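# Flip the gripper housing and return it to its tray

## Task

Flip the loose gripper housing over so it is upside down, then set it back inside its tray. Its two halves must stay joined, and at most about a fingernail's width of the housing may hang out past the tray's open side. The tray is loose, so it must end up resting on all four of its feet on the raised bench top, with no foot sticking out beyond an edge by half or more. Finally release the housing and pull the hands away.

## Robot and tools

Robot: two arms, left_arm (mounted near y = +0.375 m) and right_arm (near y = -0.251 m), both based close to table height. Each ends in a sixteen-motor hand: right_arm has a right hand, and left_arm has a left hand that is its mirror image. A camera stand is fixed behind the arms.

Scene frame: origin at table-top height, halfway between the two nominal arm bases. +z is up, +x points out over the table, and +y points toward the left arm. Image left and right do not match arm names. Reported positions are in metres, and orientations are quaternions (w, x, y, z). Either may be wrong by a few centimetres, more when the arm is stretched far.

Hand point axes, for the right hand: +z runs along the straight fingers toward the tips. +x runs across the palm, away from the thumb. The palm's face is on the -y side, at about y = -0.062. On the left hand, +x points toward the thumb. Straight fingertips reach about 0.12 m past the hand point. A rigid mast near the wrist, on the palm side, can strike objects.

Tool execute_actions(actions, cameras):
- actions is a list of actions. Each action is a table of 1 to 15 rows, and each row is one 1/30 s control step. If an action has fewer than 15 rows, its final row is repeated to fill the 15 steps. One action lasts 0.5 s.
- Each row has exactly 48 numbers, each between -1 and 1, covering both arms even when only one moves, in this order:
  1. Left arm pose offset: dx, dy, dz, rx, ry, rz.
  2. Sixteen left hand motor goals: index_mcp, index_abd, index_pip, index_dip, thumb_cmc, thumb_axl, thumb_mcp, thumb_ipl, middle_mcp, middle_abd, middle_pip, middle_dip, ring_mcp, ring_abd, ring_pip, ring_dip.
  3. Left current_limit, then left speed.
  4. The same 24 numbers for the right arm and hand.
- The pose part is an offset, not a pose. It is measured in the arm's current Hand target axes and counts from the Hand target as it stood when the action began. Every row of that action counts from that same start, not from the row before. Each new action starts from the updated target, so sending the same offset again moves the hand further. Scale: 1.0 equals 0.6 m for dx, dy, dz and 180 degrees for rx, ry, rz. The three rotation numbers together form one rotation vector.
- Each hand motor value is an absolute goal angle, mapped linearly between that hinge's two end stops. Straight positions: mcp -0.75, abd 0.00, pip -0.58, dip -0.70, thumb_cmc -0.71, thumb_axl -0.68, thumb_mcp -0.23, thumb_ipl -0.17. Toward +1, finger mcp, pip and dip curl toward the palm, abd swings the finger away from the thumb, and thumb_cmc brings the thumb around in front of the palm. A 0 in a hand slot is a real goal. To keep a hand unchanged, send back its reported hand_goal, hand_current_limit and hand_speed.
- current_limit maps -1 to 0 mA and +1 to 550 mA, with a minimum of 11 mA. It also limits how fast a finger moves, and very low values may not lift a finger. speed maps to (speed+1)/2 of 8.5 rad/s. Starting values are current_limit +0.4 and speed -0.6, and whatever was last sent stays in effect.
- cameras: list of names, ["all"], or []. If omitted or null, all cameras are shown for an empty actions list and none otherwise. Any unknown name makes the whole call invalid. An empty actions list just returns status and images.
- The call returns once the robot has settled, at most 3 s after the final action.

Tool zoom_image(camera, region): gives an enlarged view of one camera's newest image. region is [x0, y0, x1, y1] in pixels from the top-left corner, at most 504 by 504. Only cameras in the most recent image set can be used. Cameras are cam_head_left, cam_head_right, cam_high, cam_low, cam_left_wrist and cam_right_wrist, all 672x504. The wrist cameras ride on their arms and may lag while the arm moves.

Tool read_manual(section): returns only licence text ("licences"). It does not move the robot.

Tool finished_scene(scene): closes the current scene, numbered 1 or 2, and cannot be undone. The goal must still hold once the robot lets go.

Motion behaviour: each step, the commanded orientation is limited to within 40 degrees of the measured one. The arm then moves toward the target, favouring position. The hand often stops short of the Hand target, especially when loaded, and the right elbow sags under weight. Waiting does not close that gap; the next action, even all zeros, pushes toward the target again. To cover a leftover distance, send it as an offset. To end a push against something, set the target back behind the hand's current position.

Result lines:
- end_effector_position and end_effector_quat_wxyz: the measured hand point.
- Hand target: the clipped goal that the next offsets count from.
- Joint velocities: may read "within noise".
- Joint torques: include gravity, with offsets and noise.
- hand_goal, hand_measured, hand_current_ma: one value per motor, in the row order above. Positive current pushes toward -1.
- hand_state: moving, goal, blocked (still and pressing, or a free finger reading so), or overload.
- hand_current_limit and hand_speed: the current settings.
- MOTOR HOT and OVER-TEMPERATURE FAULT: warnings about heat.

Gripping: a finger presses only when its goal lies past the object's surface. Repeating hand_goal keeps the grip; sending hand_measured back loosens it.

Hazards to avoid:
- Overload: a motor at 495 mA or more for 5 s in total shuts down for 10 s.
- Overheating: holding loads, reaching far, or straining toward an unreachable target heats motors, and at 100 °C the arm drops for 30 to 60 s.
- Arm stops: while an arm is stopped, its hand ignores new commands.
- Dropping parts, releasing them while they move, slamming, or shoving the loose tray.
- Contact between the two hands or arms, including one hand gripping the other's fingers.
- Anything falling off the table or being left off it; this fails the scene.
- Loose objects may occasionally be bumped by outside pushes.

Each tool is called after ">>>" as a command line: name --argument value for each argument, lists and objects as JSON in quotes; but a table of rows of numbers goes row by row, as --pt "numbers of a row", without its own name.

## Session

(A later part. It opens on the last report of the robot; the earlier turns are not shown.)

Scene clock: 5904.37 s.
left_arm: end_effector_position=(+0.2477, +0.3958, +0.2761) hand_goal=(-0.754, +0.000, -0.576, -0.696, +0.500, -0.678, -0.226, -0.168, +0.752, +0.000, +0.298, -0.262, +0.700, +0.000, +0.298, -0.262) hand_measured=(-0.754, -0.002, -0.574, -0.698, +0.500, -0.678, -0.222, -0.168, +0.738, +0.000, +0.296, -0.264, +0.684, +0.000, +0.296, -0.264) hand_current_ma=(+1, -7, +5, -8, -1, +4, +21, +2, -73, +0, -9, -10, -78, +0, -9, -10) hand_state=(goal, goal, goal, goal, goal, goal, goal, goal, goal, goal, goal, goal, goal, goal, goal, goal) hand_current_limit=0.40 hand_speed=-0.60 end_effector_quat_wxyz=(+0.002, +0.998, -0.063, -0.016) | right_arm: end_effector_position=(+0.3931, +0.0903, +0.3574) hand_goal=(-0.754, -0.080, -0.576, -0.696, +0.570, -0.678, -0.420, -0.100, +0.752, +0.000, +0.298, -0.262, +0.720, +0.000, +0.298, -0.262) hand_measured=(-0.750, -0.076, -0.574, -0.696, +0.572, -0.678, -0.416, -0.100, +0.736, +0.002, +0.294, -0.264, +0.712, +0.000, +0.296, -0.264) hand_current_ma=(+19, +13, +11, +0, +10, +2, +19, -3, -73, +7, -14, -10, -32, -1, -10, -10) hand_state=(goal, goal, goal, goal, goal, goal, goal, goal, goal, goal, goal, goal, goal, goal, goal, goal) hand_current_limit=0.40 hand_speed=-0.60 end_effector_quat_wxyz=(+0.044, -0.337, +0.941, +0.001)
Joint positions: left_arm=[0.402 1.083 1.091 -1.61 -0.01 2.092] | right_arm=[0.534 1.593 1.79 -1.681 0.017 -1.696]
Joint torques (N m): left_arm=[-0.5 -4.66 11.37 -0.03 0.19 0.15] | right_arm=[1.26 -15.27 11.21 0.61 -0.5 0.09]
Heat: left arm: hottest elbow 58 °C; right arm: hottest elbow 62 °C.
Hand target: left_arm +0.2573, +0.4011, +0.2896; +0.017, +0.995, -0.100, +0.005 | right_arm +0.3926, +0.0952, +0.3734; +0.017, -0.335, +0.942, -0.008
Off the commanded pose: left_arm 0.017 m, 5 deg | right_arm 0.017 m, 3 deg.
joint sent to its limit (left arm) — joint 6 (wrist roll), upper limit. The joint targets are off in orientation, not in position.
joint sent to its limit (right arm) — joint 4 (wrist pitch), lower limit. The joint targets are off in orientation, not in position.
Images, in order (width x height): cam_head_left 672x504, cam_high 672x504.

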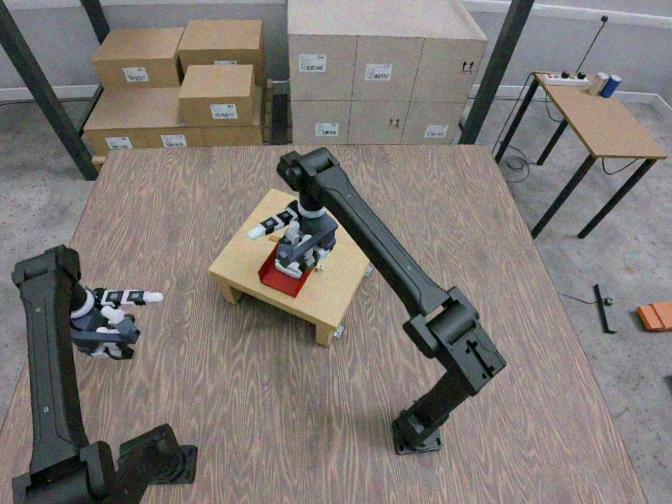

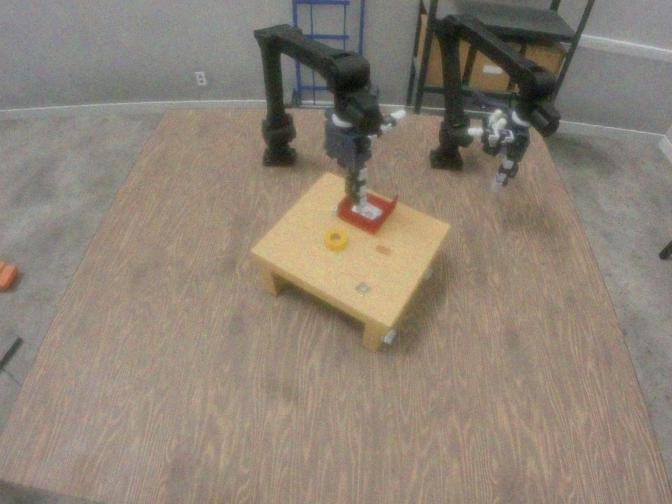

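>>> execute_actions --actions '[[[0,0,0,0,0,0,-0.754,0,-0.576,-0.696,0.5,-0.678,-0.226,-0.168,0.752,0,0.298,-0.262,0.7,0,0.298,-0.262,0.4,-0.6,0,0,0.043,0,0,0,-0.754,-0.09,-0.576,-0.696,0.57,-0.678,-0.42,-0.1,0.752,0,0.298,-0.262,0.72,0,0.298,-0.262,0.4,-0.6]]]' --cameras '["cam_head_left", "cam_high"]'

>>> zoom_image --camera "cam_high" --region '[330, 160, 410, 240]'

>>> zoom_image --camera "cam_head_left" --region '[268, 241, 308, 281]'

Scene clock: 5911.60 s.
left_arm: end_effector_position=(+0.2477, +0.3958, +0.2761) hand_goal=(-0.754, +0.000, -0.576, -0.696, +0.500, -0.678, -0.226, -0.168, +0.752, +0.000, +0.298, -0.262, +0.700, +0.000, +0.298, -0.262) hand_measured=(-0.754, -0.002, -0.574, -0.698, +0.500, -0.678, -0.222, -0.168, +0.738, +0.000, +0.296, -0.264, +0.684, +0.000, +0.296, -0.264) hand_current_ma=(+1, -7, +5, -8, -1, +4, +21, +2, -73, +0, -9, -10, -78, +0, -9, -10) hand_state=(goal, goal, goal, goal, goal, goal, goal, goal, goal, goal, goal, goal, goal, goal, goal, goal) hand_current_limit=0.40 hand_speed=-0.60 end_effector_quat_wxyz=(+0.002, +0.998, -0.063, -0.016) | right_arm: end_effector_position=(+0.3927, +0.0898, +0.3550) hand_goal=(-0.754, -0.090, -0.576, -0.696, +0.570, -0.678, -0.420, -0.100, +0.752, +0.000, +0.298, -0.262, +0.720, +0.000, +0.298, -0.262) hand_measured=(-0.750, -0.086, -0.574, -0.696, +0.572, -0.678, -0.416, -0.100, +0.736, +0.002, +0.294, -0.264, +0.712, +0.000, +0.296, -0.264) hand_current_ma=(+19, +13, +11, +0, +10, +2, +19, -3, -73, +7, -14, -10, -32, -1, -10, -10) hand_state=(goal, goal, goal, goal, goal, goal, goal, goal, goal, goal, goal, goal, goal, goal, goal, goal) hand_current_limit=0.40 hand_speed=-0.60 end_effector_quat_wxyz=(+0.042, -0.337, +0.941, +0.000)
Joint positions: left_arm=[0.402 1.083 1.091 -1.61 -0.01 2.092] | right_arm=[0.534 1.594 1.785 -1.681 0.018 -1.696]
Joint torques (N m): left_arm=[-0.67 -4.78 11.44 -0.02 0.2 0.14] | right_arm=[1.67 -12.69 9.22 0.66 -0.12 0.09]
Heat: left arm: hottest elbow 58 °C; right arm: hottest elbow 62 °C.
Hand target: left_arm +0.2573, +0.4011, +0.2896; +0.017, +0.995, -0.100, +0.005 | right_arm +0.3937, +0.0951, +0.3476; +0.017, -0.334, +0.942, -0.008
Off the commanded pose: left_arm 0.017 m, 5 deg | right_arm 0.009 m, 3 deg.
joint sent to its limit (left arm) — joint 6 (wrist roll), upper limit. The joint targets are off in orientation, not in position.
joint sent to its limit (right arm) — joint 4 (wrist pitch), lower limit. The joint targets still meet the commanded pose.
Images, in order (width x height): cam_head_left 672x504, cam_high 672x504.

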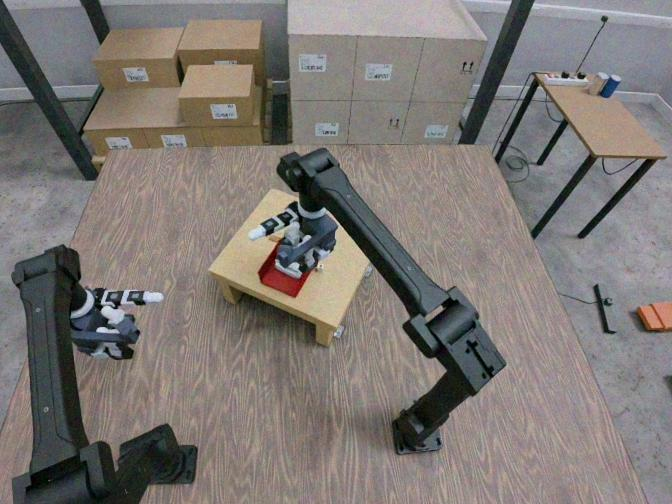

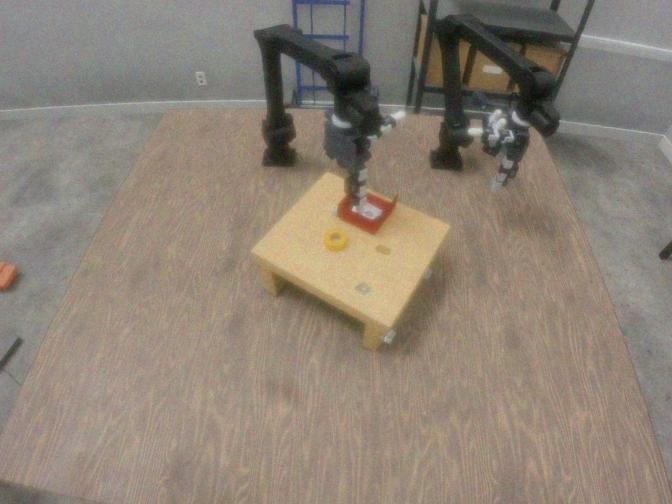

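Scaled by 6.300 from the camera's 672x504 image, which has a finer 960x720 frame.

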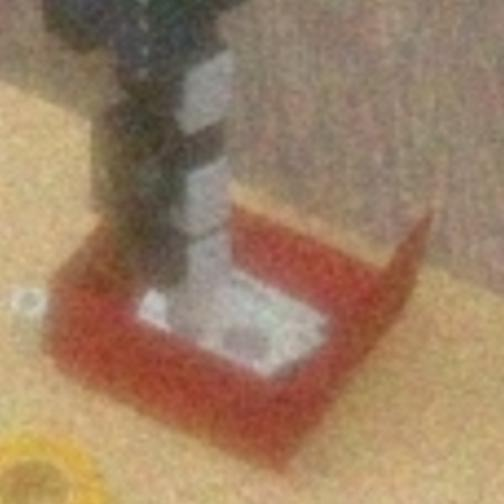

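Scaled by 12.600 from the camera's 672x504 image, which has a finer 960x720 frame.

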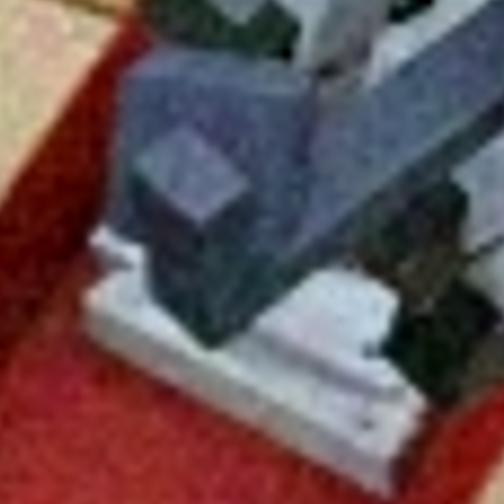

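>>> execute_actions --actions '[[[0,0,0,0,0,0,-0.754,0,-0.576,-0.696,0.5,-0.678,-0.226,-0.168,0.752,0,0.298,-0.262,0.7,0,0.298,-0.262,0.4,-0.6,0,0,0,0,0,0,-0.73,-0.08,-0.576,-0.696,0.57,-0.678,-0.42,-0.1,0.752,0,0.298,-0.262,0.72,0,0.298,-0.262,0.4,-0.85],[0,0,0,0,0,0,-0.754,0,-0.576,-0.696,0.5,-0.678,-0.226,-0.168,0.752,0,0.298,-0.262,0.7,0,0.298,-0.262,0.4,-0.6,0,0,0,0,0,0,-0.714,-0.07,-0.576,-0.696,0.57,-0.678,-0.42,-0.1,0.752,0,0.298,-0.262,0.72,0,0.298,-0.262,0.4,-0.85]]]' --cameras '["cam_head_left", "cam_high"]'

>>> zoom_image --camera "cam_high" --region '[330, 160, 410, 240]'

>>> zoom_image --camera "cam_head_left" --region '[268, 241, 308, 281]'

Scene clock: 5944.13 s.
left_arm: end_effector_position=(+0.2477, +0.3958, +0.2761) hand_goal=(-0.754, +0.000, -0.576, -0.696, +0.500, -0.678, -0.226, -0.168, +0.752, +0.000, +0.298, -0.262, +0.700, +0.000, +0.298, -0.262) hand_measured=(-0.754, -0.002, -0.574, -0.698, +0.500, -0.678, -0.222, -0.168, +0.738, +0.000, +0.296, -0.264, +0.684, +0.000, +0.296, -0.264) hand_current_ma=(+1, -7, +5, -8, -1, +4, +21, +2, -73, +0, -9, -10, -78, +0, -9, -10) hand_state=(goal, goal, goal, goal, goal, goal, goal, goal, goal, goal, goal, goal, goal, goal, goal, goal) hand_current_limit=0.40 hand_speed=-0.60 end_effector_quat_wxyz=(+0.002, +0.998, -0.063, -0.016) | right_arm: end_effector_position=(+0.3927, +0.0897, +0.3549) hand_goal=(-0.714, -0.070, -0.576, -0.696, +0.570, -0.678, -0.420, -0.100, +0.752, +0.000, +0.298, -0.262, +0.720, +0.000, +0.298, -0.262) hand_measured=(-0.716, -0.072, -0.574, -0.696, +0.572, -0.678, -0.416, -0.100, +0.736, +0.002, +0.294, -0.264, +0.712, +0.000, +0.296, -0.264) hand_current_ma=(-6, -8, +11, +0, +10, +2, +19, -3, -73, +7, -14, -10, -32, -1, -10, -10) hand_state=(goal, goal, goal, goal, goal, goal, goal, goal, goal, goal, goal, goal, goal, goal, goal, goal) hand_current_limit=0.40 hand_speed=-0.85 end_effector_quat_wxyz=(+0.042, -0.337, +0.941, -0.001)
Joint positions: left_arm=[0.402 1.083 1.091 -1.61 -0.01 2.092] | right_arm=[0.534 1.594 1.785 -1.681 0.02 -1.696]
Joint torques (N m): left_arm=[-0.56 -5.01 11.4 -0.06 0.22 0.15] | right_arm=[1.49 -11.69 9.2 0.51 -0.13 0.11]
Heat: left arm: hottest elbow 58 °C; right arm: hottest elbow 63 °C.
Hand target: left_arm +0.2573, +0.4011, +0.2896; +0.017, +0.995, -0.100, +0.005 | right_arm +0.3936, +0.0952, +0.3476; +0.017, -0.335, +0.942, -0.008
Off the commanded pose: left_arm 0.017 m, 5 deg | right_arm 0.009 m, 3 deg.
joint sent to its limit (left arm) — joint 6 (wrist roll), upper limit. The joint targets are off in orientation, not in position.
joint sent to its limit (right arm) — joint 4 (wrist pitch), lower limit. The joint targets still meet the commanded pose.
Images, in order (width x height): cam_head_left 672x504, cam_high 672x504.

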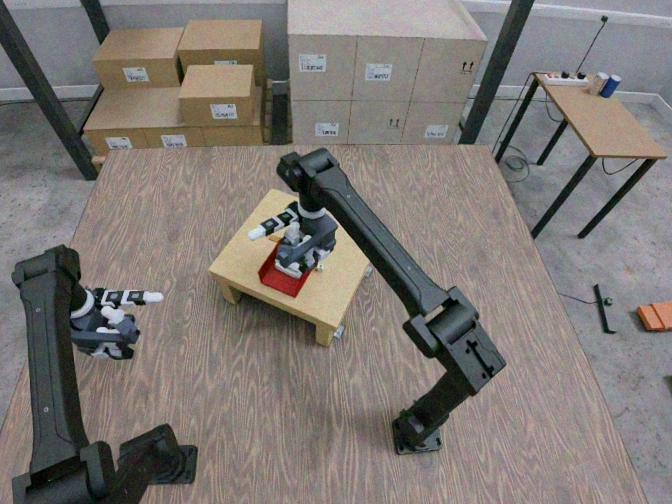

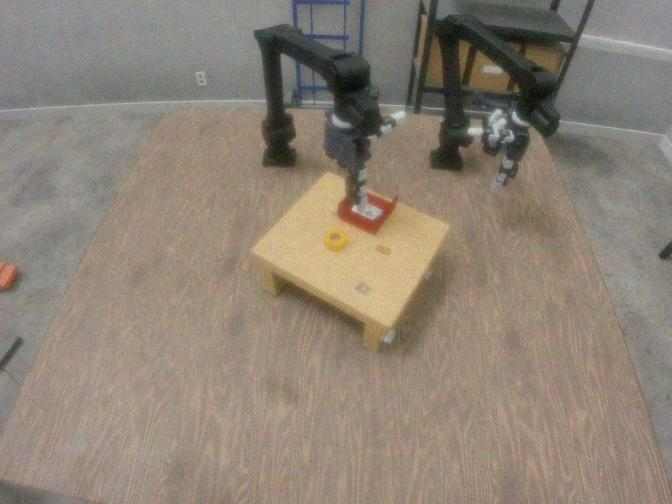

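Scaled by 6.300 from the camera's 672x504 image, which has a finer 960x720 frame.

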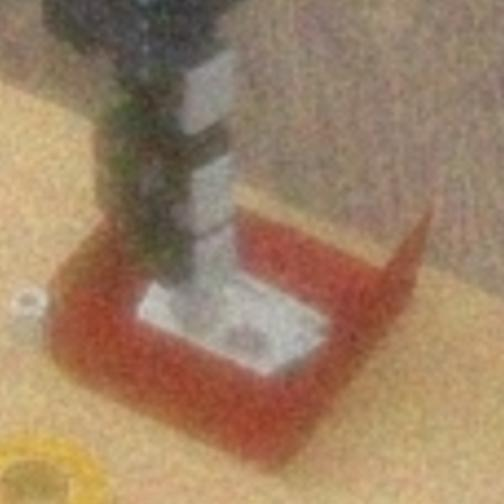

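Scaled by 12.600 from the camera's 672x504 image, which has a finer 960x720 frame.

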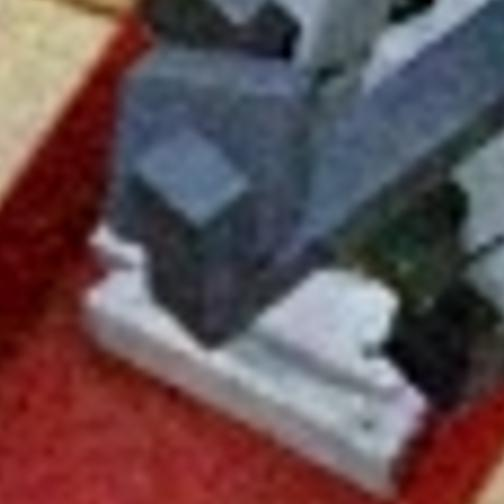

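>>> execute_actions --actions '[[[0,0,0,0,0,0,-0.754,0,-0.576,-0.696,0.5,-0.678,-0.226,-0.168,0.752,0,0.298,-0.262,0.7,0,0.298,-0.262,0.4,-0.6,0,0,0.028,0,0,0,-0.72,-0.075,-0.576,-0.696,0.57,-0.678,-0.42,-0.1,0.752,0,0.298,-0.262,0.72,0,0.298,-0.262,0.4,-0.85]]]' --cameras '["cam_head_left", "cam_high"]'

>>> zoom_image --camera "cam_high" --region '[330, 160, 410, 240]'

>>> zoom_image --camera "cam_head_left" --region '[268, 241, 308, 281]'

Scene clock: 5951.83 s.
left_arm: end_effector_position=(+0.2477, +0.3958, +0.2761) hand_goal=(-0.754, +0.000, -0.576, -0.696, +0.500, -0.678, -0.226, -0.168, +0.752, +0.000, +0.298, -0.262, +0.700, +0.000, +0.298, -0.262) hand_measured=(-0.754, -0.002, -0.574, -0.698, +0.500, -0.678, -0.222, -0.168, +0.738, +0.000, +0.296, -0.264, +0.684, +0.000, +0.296, -0.264) hand_current_ma=(+1, -7, +5, -8, -1, +4, +21, +2, -73, +0, -9, -10, -78, +0, -9, -10) hand_state=(goal, goal, goal, goal, goal, goal, goal, goal, goal, goal, goal, goal, goal, goal, goal, goal) hand_current_limit=0.40 hand_speed=-0.60 end_effector_quat_wxyz=(+0.002, +0.998, -0.063, -0.016) | right_arm: end_effector_position=(+0.3925, +0.0890, +0.3497) hand_goal=(-0.720, -0.076, -0.576, -0.696, +0.570, -0.678, -0.420, -0.100, +0.752, +0.000, +0.298, -0.262, +0.720, +0.000, +0.298, -0.262) hand_measured=(-0.716, -0.074, -0.574, -0.696, +0.572, -0.678, -0.416, -0.100, +0.736, +0.002, +0.294, -0.264, +0.712, +0.000, +0.296, -0.264) hand_current_ma=(+13, +10, +9, +0, +10, +2, +19, -3, -73, +7, -14, -10, -32, -1, -10, -10) hand_state=(goal, goal, goal, goal, goal, goal, goal, goal, goal, goal, goal, goal, goal, goal, goal, goal) hand_current_limit=0.40 hand_speed=-0.85 end_effector_quat_wxyz=(+0.037, -0.337, +0.941, -0.004)
Joint positions: left_arm=[0.402 1.083 1.091 -1.61 -0.01 2.092] | right_arm=[0.535 1.597 1.778 -1.681 0.024 -1.696]
Joint torques (N m): left_arm=[-0.44 -4.72 11.4 0.03 0.21 0.16] | right_arm=[2.02 -11.34 8.35 0.51 -0.03 0.09]
Heat: left arm: hottest elbow 58 °C; right arm: hottest elbow 62 °C.
Hand target: left_arm +0.2573, +0.4011, +0.2896; +0.017, +0.995, -0.100, +0.005 | right_arm +0.3943, +0.0950, +0.3308; +0.017, -0.334, +0.942, -0.009
Off the commanded pose: left_arm 0.017 m, 5 deg | right_arm 0.020 m, 2 deg.
joint sent to its limit (left arm) — joint 6 (wrist roll), upper limit. The joint targets are off in orientation, not in position.
Images, in order (width x height): cam_head_left 672x504, cam_high 672x504.

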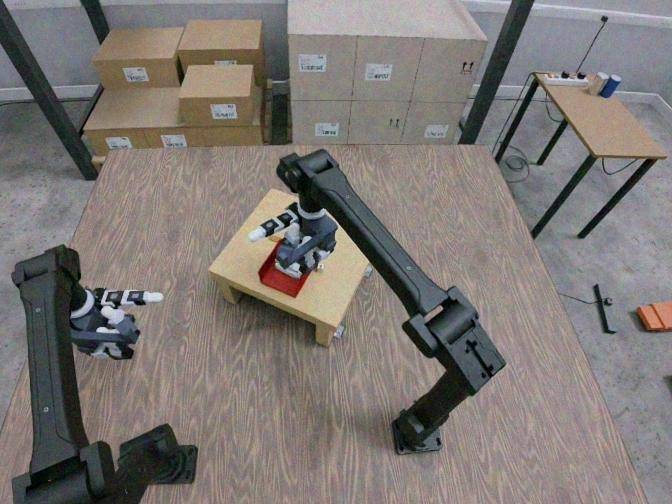

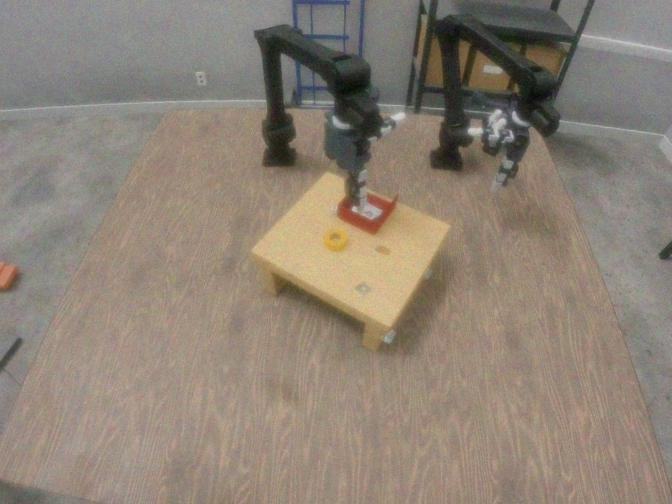

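Scaled by 6.300 from the camera's 672x504 image, which has a finer 960x720 frame.

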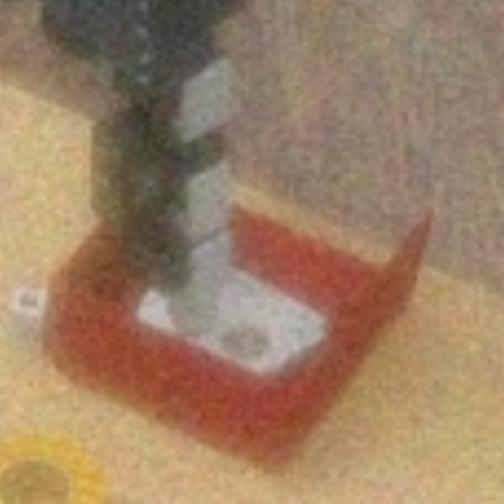

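Scaled by 12.600 from the camera's 672x504 image, which has a finer 960x720 frame.

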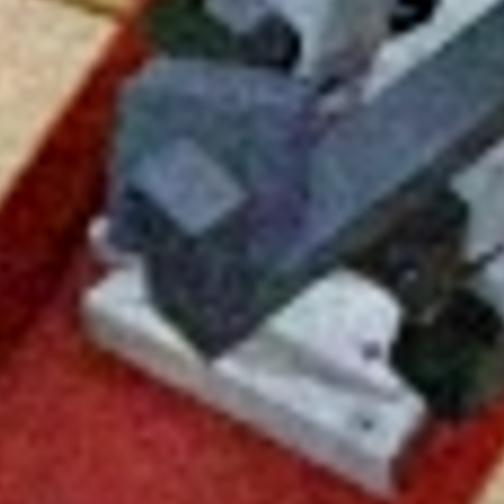

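>>> execute_actions --actions '[[[0,0,0,0,0,0,-0.754,0,-0.576,-0.696,0.5,-0.678,-0.226,-0.168,0.752,0,0.298,-0.262,0.7,0,0.298,-0.262,0.4,-0.6,0,0,0,0,0,0,-0.69,-0.065,-0.576,-0.696,0.57,-0.678,-0.42,-0.1,0.752,0,0.298,-0.262,0.72,0,0.298,-0.262,0.4,-0.85],[0,0,0,0,0,0,-0.754,0,-0.576,-0.696,0.5,-0.678,-0.226,-0.168,0.752,0,0.298,-0.262,0.7,0,0.298,-0.262,0.4,-0.6,0,0,0,0,0,0,-0.665,-0.055,-0.576,-0.696,0.57,-0.678,-0.42,-0.1,0.752,0,0.298,-0.262,0.72,0,0.298,-0.262,0.4,-0.85]]]' --cameras '["cam_head_left", "cam_high"]'

>>> zoom_image --camera "cam_high" --region '[330, 160, 410, 240]'

>>> zoom_image --camera "cam_head_left" --region '[268, 241, 308, 281]'

Scene clock: 5962.73 s.
left_arm: end_effector_position=(+0.2477, +0.3958, +0.2761) hand_goal=(-0.754, +0.000, -0.576, -0.696, +0.500, -0.678, -0.226, -0.168, +0.752, +0.000, +0.298, -0.262, +0.700, +0.000, +0.298, -0.262) hand_measured=(-0.754, -0.002, -0.574, -0.698, +0.500, -0.678, -0.222, -0.168, +0.738, +0.000, +0.296, -0.264, +0.684, +0.000, +0.296, -0.264) hand_current_ma=(+1, -7, +5, -8, -1, +4, +21, +2, -73, +0, -9, -10, -78, +0, -9, -10) hand_state=(goal, goal, goal, goal, goal, goal, goal, goal, goal, goal, goal, goal, goal, goal, goal, goal) hand_current_limit=0.40 hand_speed=-0.60 end_effector_quat_wxyz=(+0.002, +0.998, -0.063, -0.016) | right_arm: end_effector_position=(+0.3938, +0.0887, +0.3494) hand_goal=(-0.666, -0.056, -0.576, -0.696, +0.570, -0.678, -0.420, -0.100, +0.752, +0.000, +0.298, -0.262, +0.720, +0.000, +0.298, -0.262) hand_measured=(-0.696, -0.070, -0.584, -0.698, +0.572, -0.678, -0.416, -0.100, +0.736, +0.002, +0.294, -0.264, +0.712, +0.000, +0.296, -0.264) hand_current_ma=(-140, -48, -30, -11, +8, +2, +19, -3, -73, +7, -14, -10, -32, -1, -10, -10) hand_state=(blocked, goal, goal, goal, goal, goal, goal, goal, goal, goal, goal, goal, goal, goal, goal, goal) hand_current_limit=0.40 hand_speed=-0.85 end_effector_quat_wxyz=(+0.038, -0.332, +0.942, -0.006)
Joint positions: left_arm=[0.402 1.083 1.091 -1.61 -0.01 2.092] | right_arm=[0.535 1.597 1.778 -1.681 0.029 -1.685]
Joint torques (N m): left_arm=[-0.5 -4.89 11.41 -0.05 0.19 0.16] | right_arm=[1.73 -11.22 8.2 0.4 -0.27 0.1]
Heat: left arm: hottest elbow 58 °C; right arm: hottest elbow 61 °C.
Hand target: left_arm +0.2573, +0.4011, +0.2896; +0.017, +0.995, -0.100, +0.005 | right_arm +0.3943, +0.0950, +0.3308; +0.017, -0.334, +0.942, -0.009
Off the commanded pose: left_arm 0.017 m, 5 deg | right_arm 0.020 m, 2 deg.
joint sent to its limit (left arm) — joint 6 (wrist roll), upper limit. The joint targets are off in orientation, not in position.
Images, in order (width x height): cam_head_left 672x504, cam_high 672x504.

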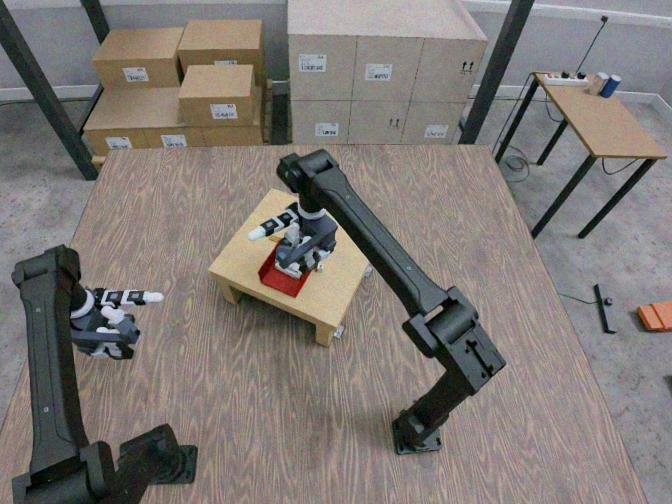

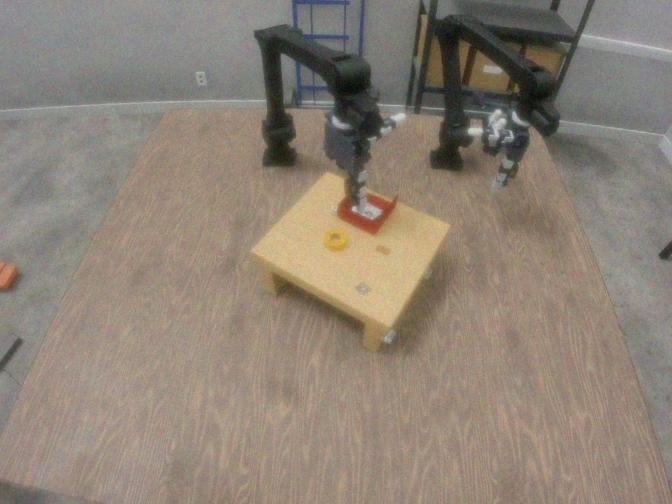

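Scaled by 6.300 from the camera's 672x504 image, which has a finer 960x720 frame.

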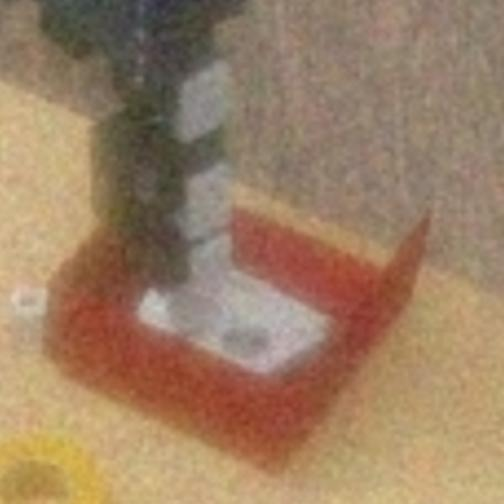

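Scaled by 12.600 from the camera's 672x504 image, which has a finer 960x720 frame.

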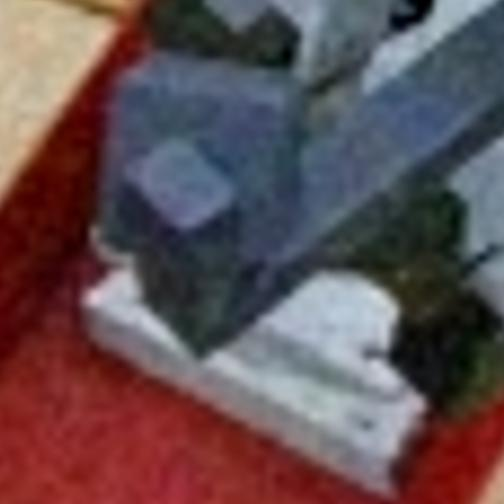

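>>> execute_actions --actions '[[[0,0,0,0,0,0,-0.754,0,-0.576,-0.696,0.5,-0.678,-0.226,-0.168,0.752,0,0.298,-0.262,0.7,0,0.298,-0.262,0.4,-0.6,0,0,0,0,0,0,-0.645,-0.05,-0.576,-0.696,0.57,-0.678,-0.42,-0.1,0.752,0,0.298,-0.262,0.72,0,0.298,-0.262,0.4,-0.85],[0,0,0,0,0,0,-0.754,0,-0.576,-0.696,0.5,-0.678,-0.226,-0.168,0.752,0,0.298,-0.262,0.7,0,0.298,-0.262,0.4,-0.6,0,0,0,0,0,0,-0.625,-0.045,-0.576,-0.696,0.57,-0.678,-0.42,-0.1,0.752,0,0.298,-0.262,0.72,0,0.298,-0.262,0.4,-0.85]]]' --cameras '["cam_head_left", "cam_high"]'

>>> zoom_image --camera "cam_high" --region '[330, 160, 410, 240]'

>>> zoom_image --camera "cam_head_left" --region '[268, 241, 308, 281]'

Scene clock: 5971.73 s.
left_arm: end_effector_position=(+0.2477, +0.3958, +0.2761) hand_goal=(-0.754, +0.000, -0.576, -0.696, +0.500, -0.678, -0.226, -0.168, +0.752, +0.000, +0.298, -0.262, +0.700, +0.000, +0.298, -0.262) hand_measured=(-0.754, -0.002, -0.574, -0.698, +0.500, -0.678, -0.222, -0.168, +0.738, +0.000, +0.296, -0.264, +0.684, +0.000, +0.296, -0.264) hand_current_ma=(+1, -7, +5, -8, -1, +4, +21, +2, -73, +0, -9, -10, -78, +0, -9, -10) hand_state=(goal, goal, goal, goal, goal, goal, goal, goal, goal, goal, goal, goal, goal, goal, goal, goal) hand_current_limit=0.40 hand_speed=-0.60 end_effector_quat_wxyz=(+0.002, +0.998, -0.063, -0.016) | right_arm: end_effector_position=(+0.3943, +0.0884, +0.3492) hand_goal=(-0.626, -0.046, -0.576, -0.696, +0.570, -0.678, -0.420, -0.100, +0.752, +0.000, +0.298, -0.262, +0.720, +0.000, +0.298, -0.262) hand_measured=(-0.680, -0.070, -0.592, -0.704, +0.572, -0.678, -0.416, -0.100, +0.736, +0.002, +0.294, -0.264, +0.712, +0.000, +0.296, -0.264) hand_current_ma=(-263, -87, -68, -31, +8, +2, +19, -3, -73, +7, -14, -10, -32, -1, -10, -10) hand_state=(blocked, blocked, goal, goal, goal, goal, goal, goal, goal, goal, goal, goal, goal, goal, goal, goal) hand_current_limit=0.40 hand_speed=-0.85 end_effector_quat_wxyz=(+0.038, -0.331, +0.943, -0.008)
Joint positions: left_arm=[0.402 1.083 1.091 -1.61 -0.01 2.092] | right_arm=[0.535 1.597 1.778 -1.681 0.032 -1.682]
Joint torques (N m): left_arm=[-0.62 -4.95 11.32 -0.03 0.2 0.15] | right_arm=[1.2 -11.46 8.2 0.54 -0.4 0.07]
Heat: left arm: hottest elbow 58 °C; right arm: hottest elbow 59 °C.
Hand target: left_arm +0.2573, +0.4011, +0.2896; +0.017, +0.995, -0.100, +0.005 | right_arm +0.3943, +0.0950, +0.3308; +0.017, -0.334, +0.942, -0.009
Off the commanded pose: left_arm 0.017 m, 5 deg | right_arm 0.020 m, 2 deg.
joint sent to its limit (left arm) — joint 6 (wrist roll), upper limit. The joint targets are off in orientation, not in position.
Images, in order (width x height): cam_head_left 672x504, cam_high 672x504.

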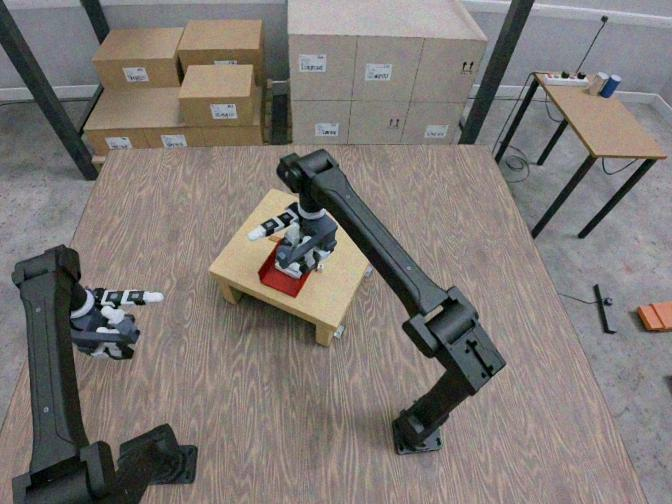

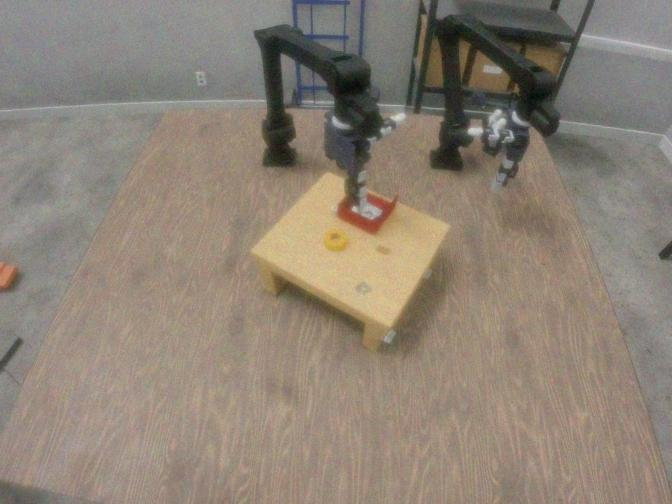

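Scaled by 6.300 from the camera's 672x504 image, which has a finer 960x720 frame.

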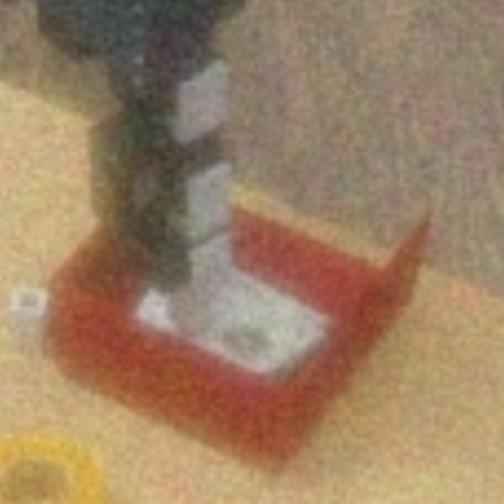

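Scaled by 12.600 from the camera's 672x504 image, which has a finer 960x720 frame.

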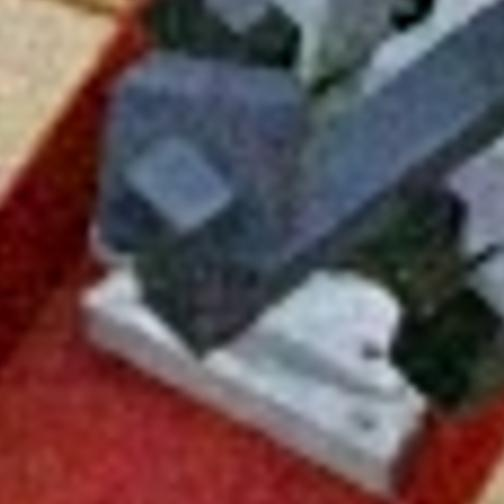

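>>> execute_actions --actions '[[[0,0,0,0,0,0,-0.754,0,-0.576,-0.696,0.5,-0.678,-0.226,-0.168,0.752,0,0.298,-0.262,0.7,0,0.298,-0.262,0.4,-0.6,0,0,-0.012,0,0,0,-0.625,-0.045,-0.576,-0.696,0.57,-0.678,-0.42,-0.1,0.752,0,0.298,-0.262,0.72,0,0.298,-0.262,0.4,-0.85]]]' --cameras '[]'

>>> execute_actions --actions '[[[0,0,0,0,0,0,-0.754,0,-0.576,-0.696,0.5,-0.678,-0.226,-0.168,0.752,0,0.298,-0.262,0.7,0,0.298,-0.262,0.4,-0.6,0,0,-0.012,0,0,0,-0.625,-0.045,-0.576,-0.696,0.57,-0.678,-0.42,-0.1,0.752,0,0.298,-0.262,0.72,0,0.298,-0.262,0.4,-0.85]]]' --cameras '[]'

Scene clock: 5984.47 s.
left_arm: end_effector_position=(+0.2477, +0.3958, +0.2761) hand_goal=(-0.754, +0.000, -0.576, -0.696, +0.500, -0.678, -0.226, -0.168, +0.752, +0.000, +0.298, -0.262, +0.700, +0.000, +0.298, -0.262) hand_measured=(-0.754, -0.002, -0.574, -0.698, +0.500, -0.678, -0.222, -0.168, +0.738, +0.000, +0.296, -0.264, +0.684, +0.000, +0.296, -0.264) hand_current_ma=(+1, -7, +5, -8, -1, +4, +21, +2, -73, +0, -9, -10, -78, +0, -9, -10) hand_state=(goal, goal, goal, goal, goal, goal, goal, goal, goal, goal, goal, goal, goal, goal, goal, goal) hand_current_limit=0.40 hand_speed=-0.60 end_effector_quat_wxyz=(+0.002, +0.998, -0.063, -0.016) | right_arm: end_effector_position=(+0.3943, +0.0884, +0.3492) hand_goal=(-0.626, -0.046, -0.576, -0.696, +0.570, -0.678, -0.420, -0.100, +0.752, +0.000, +0.298, -0.262, +0.720, +0.000, +0.298, -0.262) hand_measured=(-0.680, -0.070, -0.592, -0.704, +0.572, -0.678, -0.416, -0.100, +0.736, +0.002, +0.294, -0.264, +0.712, +0.000, +0.296, -0.264) hand_current_ma=(-263, -87, -68, -31, +8, +2, +19, -3, -73, +7, -14, -10, -32, -1, -10, -10) hand_state=(blocked, blocked, goal, goal, goal, goal, goal, goal, goal, goal, goal, goal, goal, goal, goal, goal) hand_current_limit=0.40 hand_speed=-0.85 end_effector_quat_wxyz=(+0.038, -0.331, +0.943, -0.008)
Joint positions: left_arm=[0.402 1.083 1.091 -1.61 -0.01 2.092] | right_arm=[0.535 1.597 1.778 -1.681 0.032 -1.682]
Joint torques (N m): left_arm=[-0.56 -4.95 11.37 -0.01 0.2 0.14] | right_arm=[1.79 -11.81 8.95 0.47 -0.51 0.05]
Heat: left arm: hottest elbow 58 °C; right arm: hottest elbow 58 °C.
Hand target: left_arm +0.2573, +0.4011, +0.2896; +0.017, +0.995, -0.100, +0.005 | right_arm +0.3940, +0.0950, +0.3380; +0.017, -0.334, +0.942, -0.009
Off the commanded pose: left_arm 0.017 m, 5 deg | right_arm 0.013 m, 2 deg.
joint sent to its limit (left arm) — joint 6 (wrist roll), upper limit. The joint targets are off in orientation, not in position.
joint sent to its limit (right arm) — joint 4 (wrist pitch), lower limit. The joint targets still meet the commanded pose.
No camera images: "cameras" was empty.

Scene clock: 5985.27 s.
left_arm: end_effector_position=(+0.2477, +0.3958, +0.2761) hand_goal=(-0.754, +0.000, -0.576, -0.696, +0.500, -0.678, -0.226, -0.168, +0.752, +0.000, +0.298, -0.262, +0.700, +0.000, +0.298, -0.262) hand_measured=(-0.754, -0.002, -0.574, -0.698, +0.500, -0.678, -0.222, -0.168, +0.738, +0.000, +0.296, -0.264, +0.684, +0.000, +0.296, -0.264) hand_current_ma=(+1, -7, +5, -8, -1, +4, +21, +2, -73, +0, -9, -10, -78, +0, -9, -10) hand_state=(goal, goal, goal, goal, goal, goal, goal, goal, goal, goal, goal, goal, goal, goal, goal, goal) hand_current_limit=0.40 hand_speed=-0.60 end_effector_quat_wxyz=(+0.002, +0.998, -0.063, -0.016) | right_arm: end_effector_position=(+0.3943, +0.0884, +0.3492) hand_goal=(-0.626, -0.046, -0.576, -0.696, +0.570, -0.678, -0.420, -0.100, +0.752, +0.000, +0.298, -0.262, +0.720, +0.000, +0.298, -0.262) hand_measured=(-0.680, -0.070, -0.592, -0.704, +0.572, -0.678, -0.416, -0.100, +0.736, +0.002, +0.294, -0.264, +0.712, +0.000, +0.296, -0.264) hand_current_ma=(-263, -87, -68, -31, +8, +2, +19, -3, -73, +7, -14, -10, -32, -1, -10, -10) hand_state=(blocked, blocked, goal, goal, goal, goal, goal, goal, goal, goal, goal, goal, goal, goal, goal, goal) hand_current_limit=0.40 hand_speed=-0.85 end_effector_quat_wxyz=(+0.038, -0.331, +0.943, -0.008)
Joint positions: left_arm=[0.402 1.083 1.091 -1.61 -0.01 2.092] | right_arm=[0.535 1.597 1.778 -1.681 0.032 -1.682]
Joint torques (N m): left_arm=[-0.62 -4.6 11.41 -0.01 0.19 0.17] | right_arm=[1.38 -12.45 9.65 0.47 -0.67 0.07]
Heat: left arm: hottest elbow 58 °C; right arm: hottest elbow 58 °C.
Hand target: left_arm +0.2573, +0.4011, +0.2896; +0.017, +0.995, -0.100, +0.005 | right_arm +0.3937, +0.0951, +0.3452; +0.017, -0.334, +0.942, -0.009
Off the commanded pose: left_arm 0.017 m, 5 deg | right_arm 0.008 m, 2 deg.
joint sent to its limit (left arm) — joint 6 (wrist roll), upper limit. The joint targets are off in orientation, not in position.
joint sent to its limit (right arm) — joint 4 (wrist pitch), lower limit. The joint targets still meet the commanded pose.
No camera images: "cameras" was empty.

>>> execute_actions --actions '[[[0,0,0,0,0,0,-0.754,0,-0.576,-0.696,0.5,-0.678,-0.226,-0.168,0.752,0,0.298,-0.262,0.7,0,0.298,-0.262,0.4,-0.6,0,0,-0.01,0,0,0,-0.625,-0.045,-0.576,-0.696,0.57,-0.678,-0.42,-0.1,0.752,0,0.298,-0.262,0.72,0,0.298,-0.262,0.4,-0.85]]]' --cameras '[]'

>>> execute_actions --actions '[[[0,0,0,0,0,0,-0.754,0,-0.576,-0.696,0.5,-0.678,-0.226,-0.168,0.752,0,0.298,-0.262,0.7,0,0.298,-0.262,0.4,-0.6,0,0,-0.01,0,0,0,-0.625,-0.045,-0.576,-0.696,0.57,-0.678,-0.42,-0.1,0.752,0,0.298,-0.262,0.72,0,0.298,-0.262,0.4,-0.85]]]' --cameras '[]'

>>> execute_actions --actions '[[[0,0,0,0,0,0,-0.754,0,-0.576,-0.696,0.5,-0.678,-0.226,-0.168,0.752,0,0.298,-0.262,0.7,0,0.298,-0.262,0.4,-0.6,0,0,-0.01,0,0,0,-0.625,-0.045,-0.576,-0.696,0.57,-0.678,-0.42,-0.1,0.752,0,0.298,-0.262,0.72,0,0.298,-0.262,0.4,-0.85]]]' --cameras '["cam_head_left", "cam_high"]'

>>> zoom_image --camera "cam_head_left" --region '[268, 241, 308, 281]'

Scene clock: 5996.90 s.
left_arm: end_effector_position=(+0.2477, +0.3958, +0.2761) hand_goal=(-0.754, +0.000, -0.576, -0.696, +0.500, -0.678, -0.226, -0.168, +0.752, +0.000, +0.298, -0.262, +0.700, +0.000, +0.298, -0.262) hand_measured=(-0.754, -0.002, -0.574, -0.698, +0.500, -0.678, -0.222, -0.168, +0.738, +0.000, +0.296, -0.264, +0.684, +0.000, +0.296, -0.264) hand_current_ma=(+1, -7, +5, -8, -1, +4, +21, +2, -73, +0, -9, -10, -78, +0, -9, -10) hand_state=(goal, goal, goal, goal, goal, goal, goal, goal, goal, goal, goal, goal, goal, goal, goal, goal) hand_current_limit=0.40 hand_speed=-0.60 end_effector_quat_wxyz=(+0.002, +0.998, -0.063, -0.016) | right_arm: end_effector_position=(+0.3943, +0.0884, +0.3492) hand_goal=(-0.626, -0.046, -0.576, -0.696, +0.570, -0.678, -0.420, -0.100, +0.752, +0.000, +0.298, -0.262, +0.720, +0.000, +0.298, -0.262) hand_measured=(-0.680, -0.070, -0.592, -0.704, +0.572, -0.678, -0.416, -0.100, +0.736, +0.002, +0.294, -0.264, +0.712, +0.000, +0.296, -0.264) hand_current_ma=(-263, -87, -68, -31, +8, +2, +19, -3, -73, +7, -14, -10, -32, -1, -10, -10) hand_state=(blocked, blocked, goal, goal, goal, goal, goal, goal, goal, goal, goal, goal, goal, goal, goal, goal) hand_current_limit=0.40 hand_speed=-0.85 end_effector_quat_wxyz=(+0.038, -0.331, +0.943, -0.008)
Joint positions: left_arm=[0.402 1.083 1.091 -1.61 -0.01 2.092] | right_arm=[0.535 1.597 1.778 -1.681 0.032 -1.682]
Joint torques (N m): left_arm=[-0.26 -5.01 11.51 0.01 0.2 0.15] | right_arm=[1.9 -12.86 10.11 0.61 -0.78 0.07]
Heat: left arm: hottest elbow 58 °C; right arm: hottest elbow 58 °C.
Hand target: left_arm +0.2573, +0.4011, +0.2896; +0.017, +0.995, -0.100, +0.005 | right_arm +0.3935, +0.0951, +0.3511; +0.017, -0.334, +0.942, -0.009
Off the commanded pose: left_arm 0.017 m, 5 deg | right_arm 0.007 m, 2 deg.
joint sent to its limit (left arm) — joint 6 (wrist roll), upper limit. The joint targets are off in orientation, not in position.
joint sent to its limit (right arm) — joint 4 (wrist pitch), lower limit. The joint targets still meet the commanded pose.
No camera images: "cameras" was empty.

Scene clock: 5997.70 s.
left_arm: end_effector_position=(+0.2477, +0.3958, +0.2761) hand_goal=(-0.754, +0.000, -0.576, -0.696, +0.500, -0.678, -0.226, -0.168, +0.752, +0.000, +0.298, -0.262, +0.700, +0.000, +0.298, -0.262) hand_measured=(-0.754, -0.002, -0.574, -0.698, +0.500, -0.678, -0.222, -0.168, +0.738, +0.000, +0.296, -0.264, +0.684, +0.000, +0.296, -0.264) hand_current_ma=(+1, -7, +5, -8, -1, +4, +21, +2, -73, +0, -9, -10, -78, +0, -9, -10) hand_state=(goal, goal, goal, goal, goal, goal, goal, goal, goal, goal, goal, goal, goal, goal, goal, goal) hand_current_limit=0.40 hand_speed=-0.60 end_effector_quat_wxyz=(+0.002, +0.998, -0.063, -0.016) | right_arm: end_effector_position=(+0.3943, +0.0884, +0.3492) hand_goal=(-0.626, -0.046, -0.576, -0.696, +0.570, -0.678, -0.420, -0.100, +0.752, +0.000, +0.298, -0.262, +0.720, +0.000, +0.298, -0.262) hand_measured=(-0.680, -0.070, -0.592, -0.704, +0.572, -0.678, -0.416, -0.100, +0.736, +0.002, +0.294, -0.264, +0.712, +0.000, +0.296, -0.264) hand_current_ma=(-263, -87, -68, -31, +8, +2, +19, -3, -73, +7, -14, -10, -32, -1, -10, -10) hand_state=(blocked, blocked, goal, goal, goal, goal, goal, goal, goal, goal, goal, goal, goal, goal, goal, goal) hand_current_limit=0.40 hand_speed=-0.85 end_effector_quat_wxyz=(+0.038, -0.331, +0.943, -0.008)
Joint positions: left_arm=[0.402 1.083 1.091 -1.61 -0.01 2.092] | right_arm=[0.535 1.597 1.778 -1.681 0.032 -1.682]
Joint torques (N m): left_arm=[-0.67 -4.72 11.33 0.01 0.2 0.17] | right_arm=[1.61 -13.8 10.63 0.55 -0.87 0.11]
Heat: left arm: hottest elbow 58 °C; right arm: hottest elbow 58 °C.
Hand target: left_arm +0.2573, +0.4011, +0.2896; +0.017, +0.995, -0.100, +0.005 | right_arm +0.3933, +0.0951, +0.3571; +0.017, -0.334, +0.942, -0.009
Off the commanded pose: left_arm 0.017 m, 5 deg | right_arm 0.010 m, 2 deg.
joint sent to its limit (left arm) — joint 6 (wrist roll), upper limit. The joint targets are off in orientation, not in position.
joint sent to its limit (right arm) — joint 4 (wrist pitch), lower limit. The joint targets are off in orientation, not in position.
No camera images: "cameras" was empty.

Scene clock: 5998.50 s.
left_arm: end_effector_position=(+0.2477, +0.3958, +0.2761) hand_goal=(-0.754, +0.000, -0.576, -0.696, +0.500, -0.678, -0.226, -0.168, +0.752, +0.000, +0.298, -0.262, +0.700, +0.000, +0.298, -0.262) hand_measured=(-0.754, -0.002, -0.574, -0.698, +0.500, -0.678, -0.222, -0.168, +0.738, +0.000, +0.296, -0.264, +0.684, +0.000, +0.296, -0.264) hand_current_ma=(+1, -7, +5, -8, -1, +4, +21, +2, -73, +0, -9, -10, -78, +0, -9, -10) hand_state=(goal, goal, goal, goal, goal, goal, goal, goal, goal, goal, goal, goal, goal, goal, goal, goal) hand_current_limit=0.40 hand_speed=-0.60 end_effector_quat_wxyz=(+0.002, +0.998, -0.063, -0.016) | right_arm: end_effector_position=(+0.3943, +0.0884, +0.3492) hand_goal=(-0.626, -0.046, -0.576, -0.696, +0.570, -0.678, -0.420, -0.100, +0.752, +0.000, +0.298, -0.262, +0.720, +0.000, +0.298, -0.262) hand_measured=(-0.680, -0.070, -0.592, -0.704, +0.572, -0.678, -0.416, -0.100, +0.736, +0.002, +0.294, -0.264, +0.712, +0.000, +0.296, -0.264) hand_current_ma=(-263, -87, -68, -31, +8, +2, +19, -3, -73, +7, -14, -10, -32, -1, -10, -10) hand_state=(blocked, blocked, goal, goal, goal, goal, goal, goal, goal, goal, goal, goal, goal, goal, goal, goal) hand_current_limit=0.40 hand_speed=-0.85 end_effector_quat_wxyz=(+0.038, -0.331, +0.943, -0.008)
Joint positions: left_arm=[0.402 1.083 1.091 -1.61 -0.01 2.092] | right_arm=[0.535 1.597 1.778 -1.681 0.032 -1.682]
Joint torques (N m): left_arm=[-0.32 -5.07 11.38 0.01 0.22 0.16] | right_arm=[1.79 -13.98 11.29 0.5 -0.96 0.1]
Heat: left arm: hottest elbow 58 °C; right arm: hottest elbow 58 °C.
Hand target: left_arm +0.2573, +0.4011, +0.2896; +0.017, +0.995, -0.100, +0.005 | right_arm +0.3930, +0.0951, +0.3631; +0.017, -0.334, +0.942, -0.009
Off the commanded pose: left_arm 0.017 m, 5 deg | right_arm 0.016 m, 2 deg.
joint sent to its limit (left arm) — joint 6 (wrist roll), upper limit. The joint targets are off in orientation, not in position.
joint sent to its limit (right arm) — joint 4 (wrist pitch), lower limit. The joint targets are off in orientation, not in position.
Images, in order (width x height): cam_head_left 672x504, cam_high 672x504.

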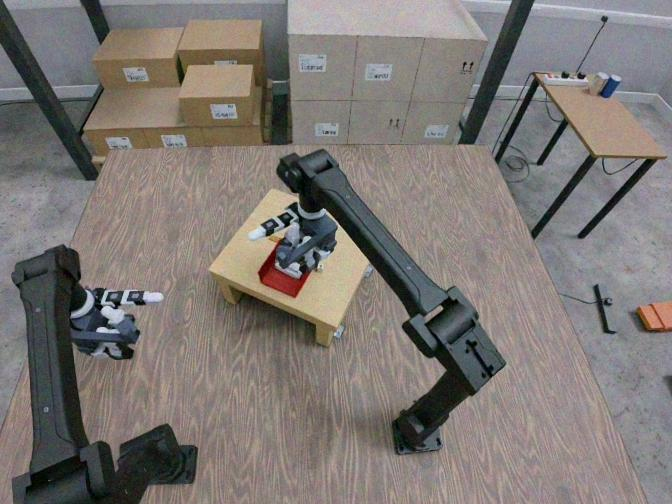

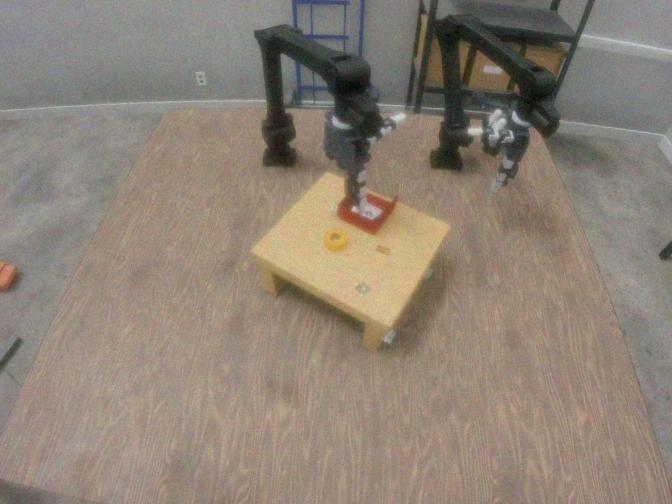

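Scaled by 12.600 from the camera's 672x504 image, which has a finer 960x720 frame.

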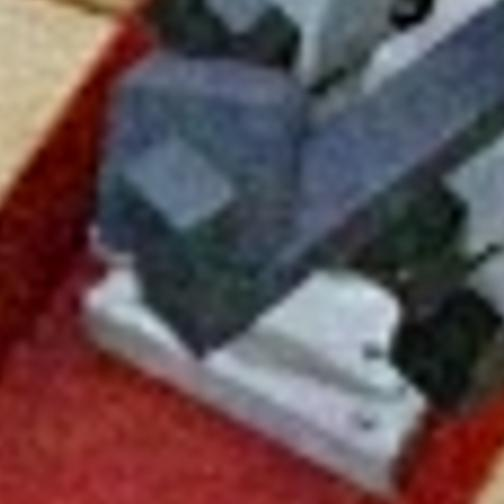

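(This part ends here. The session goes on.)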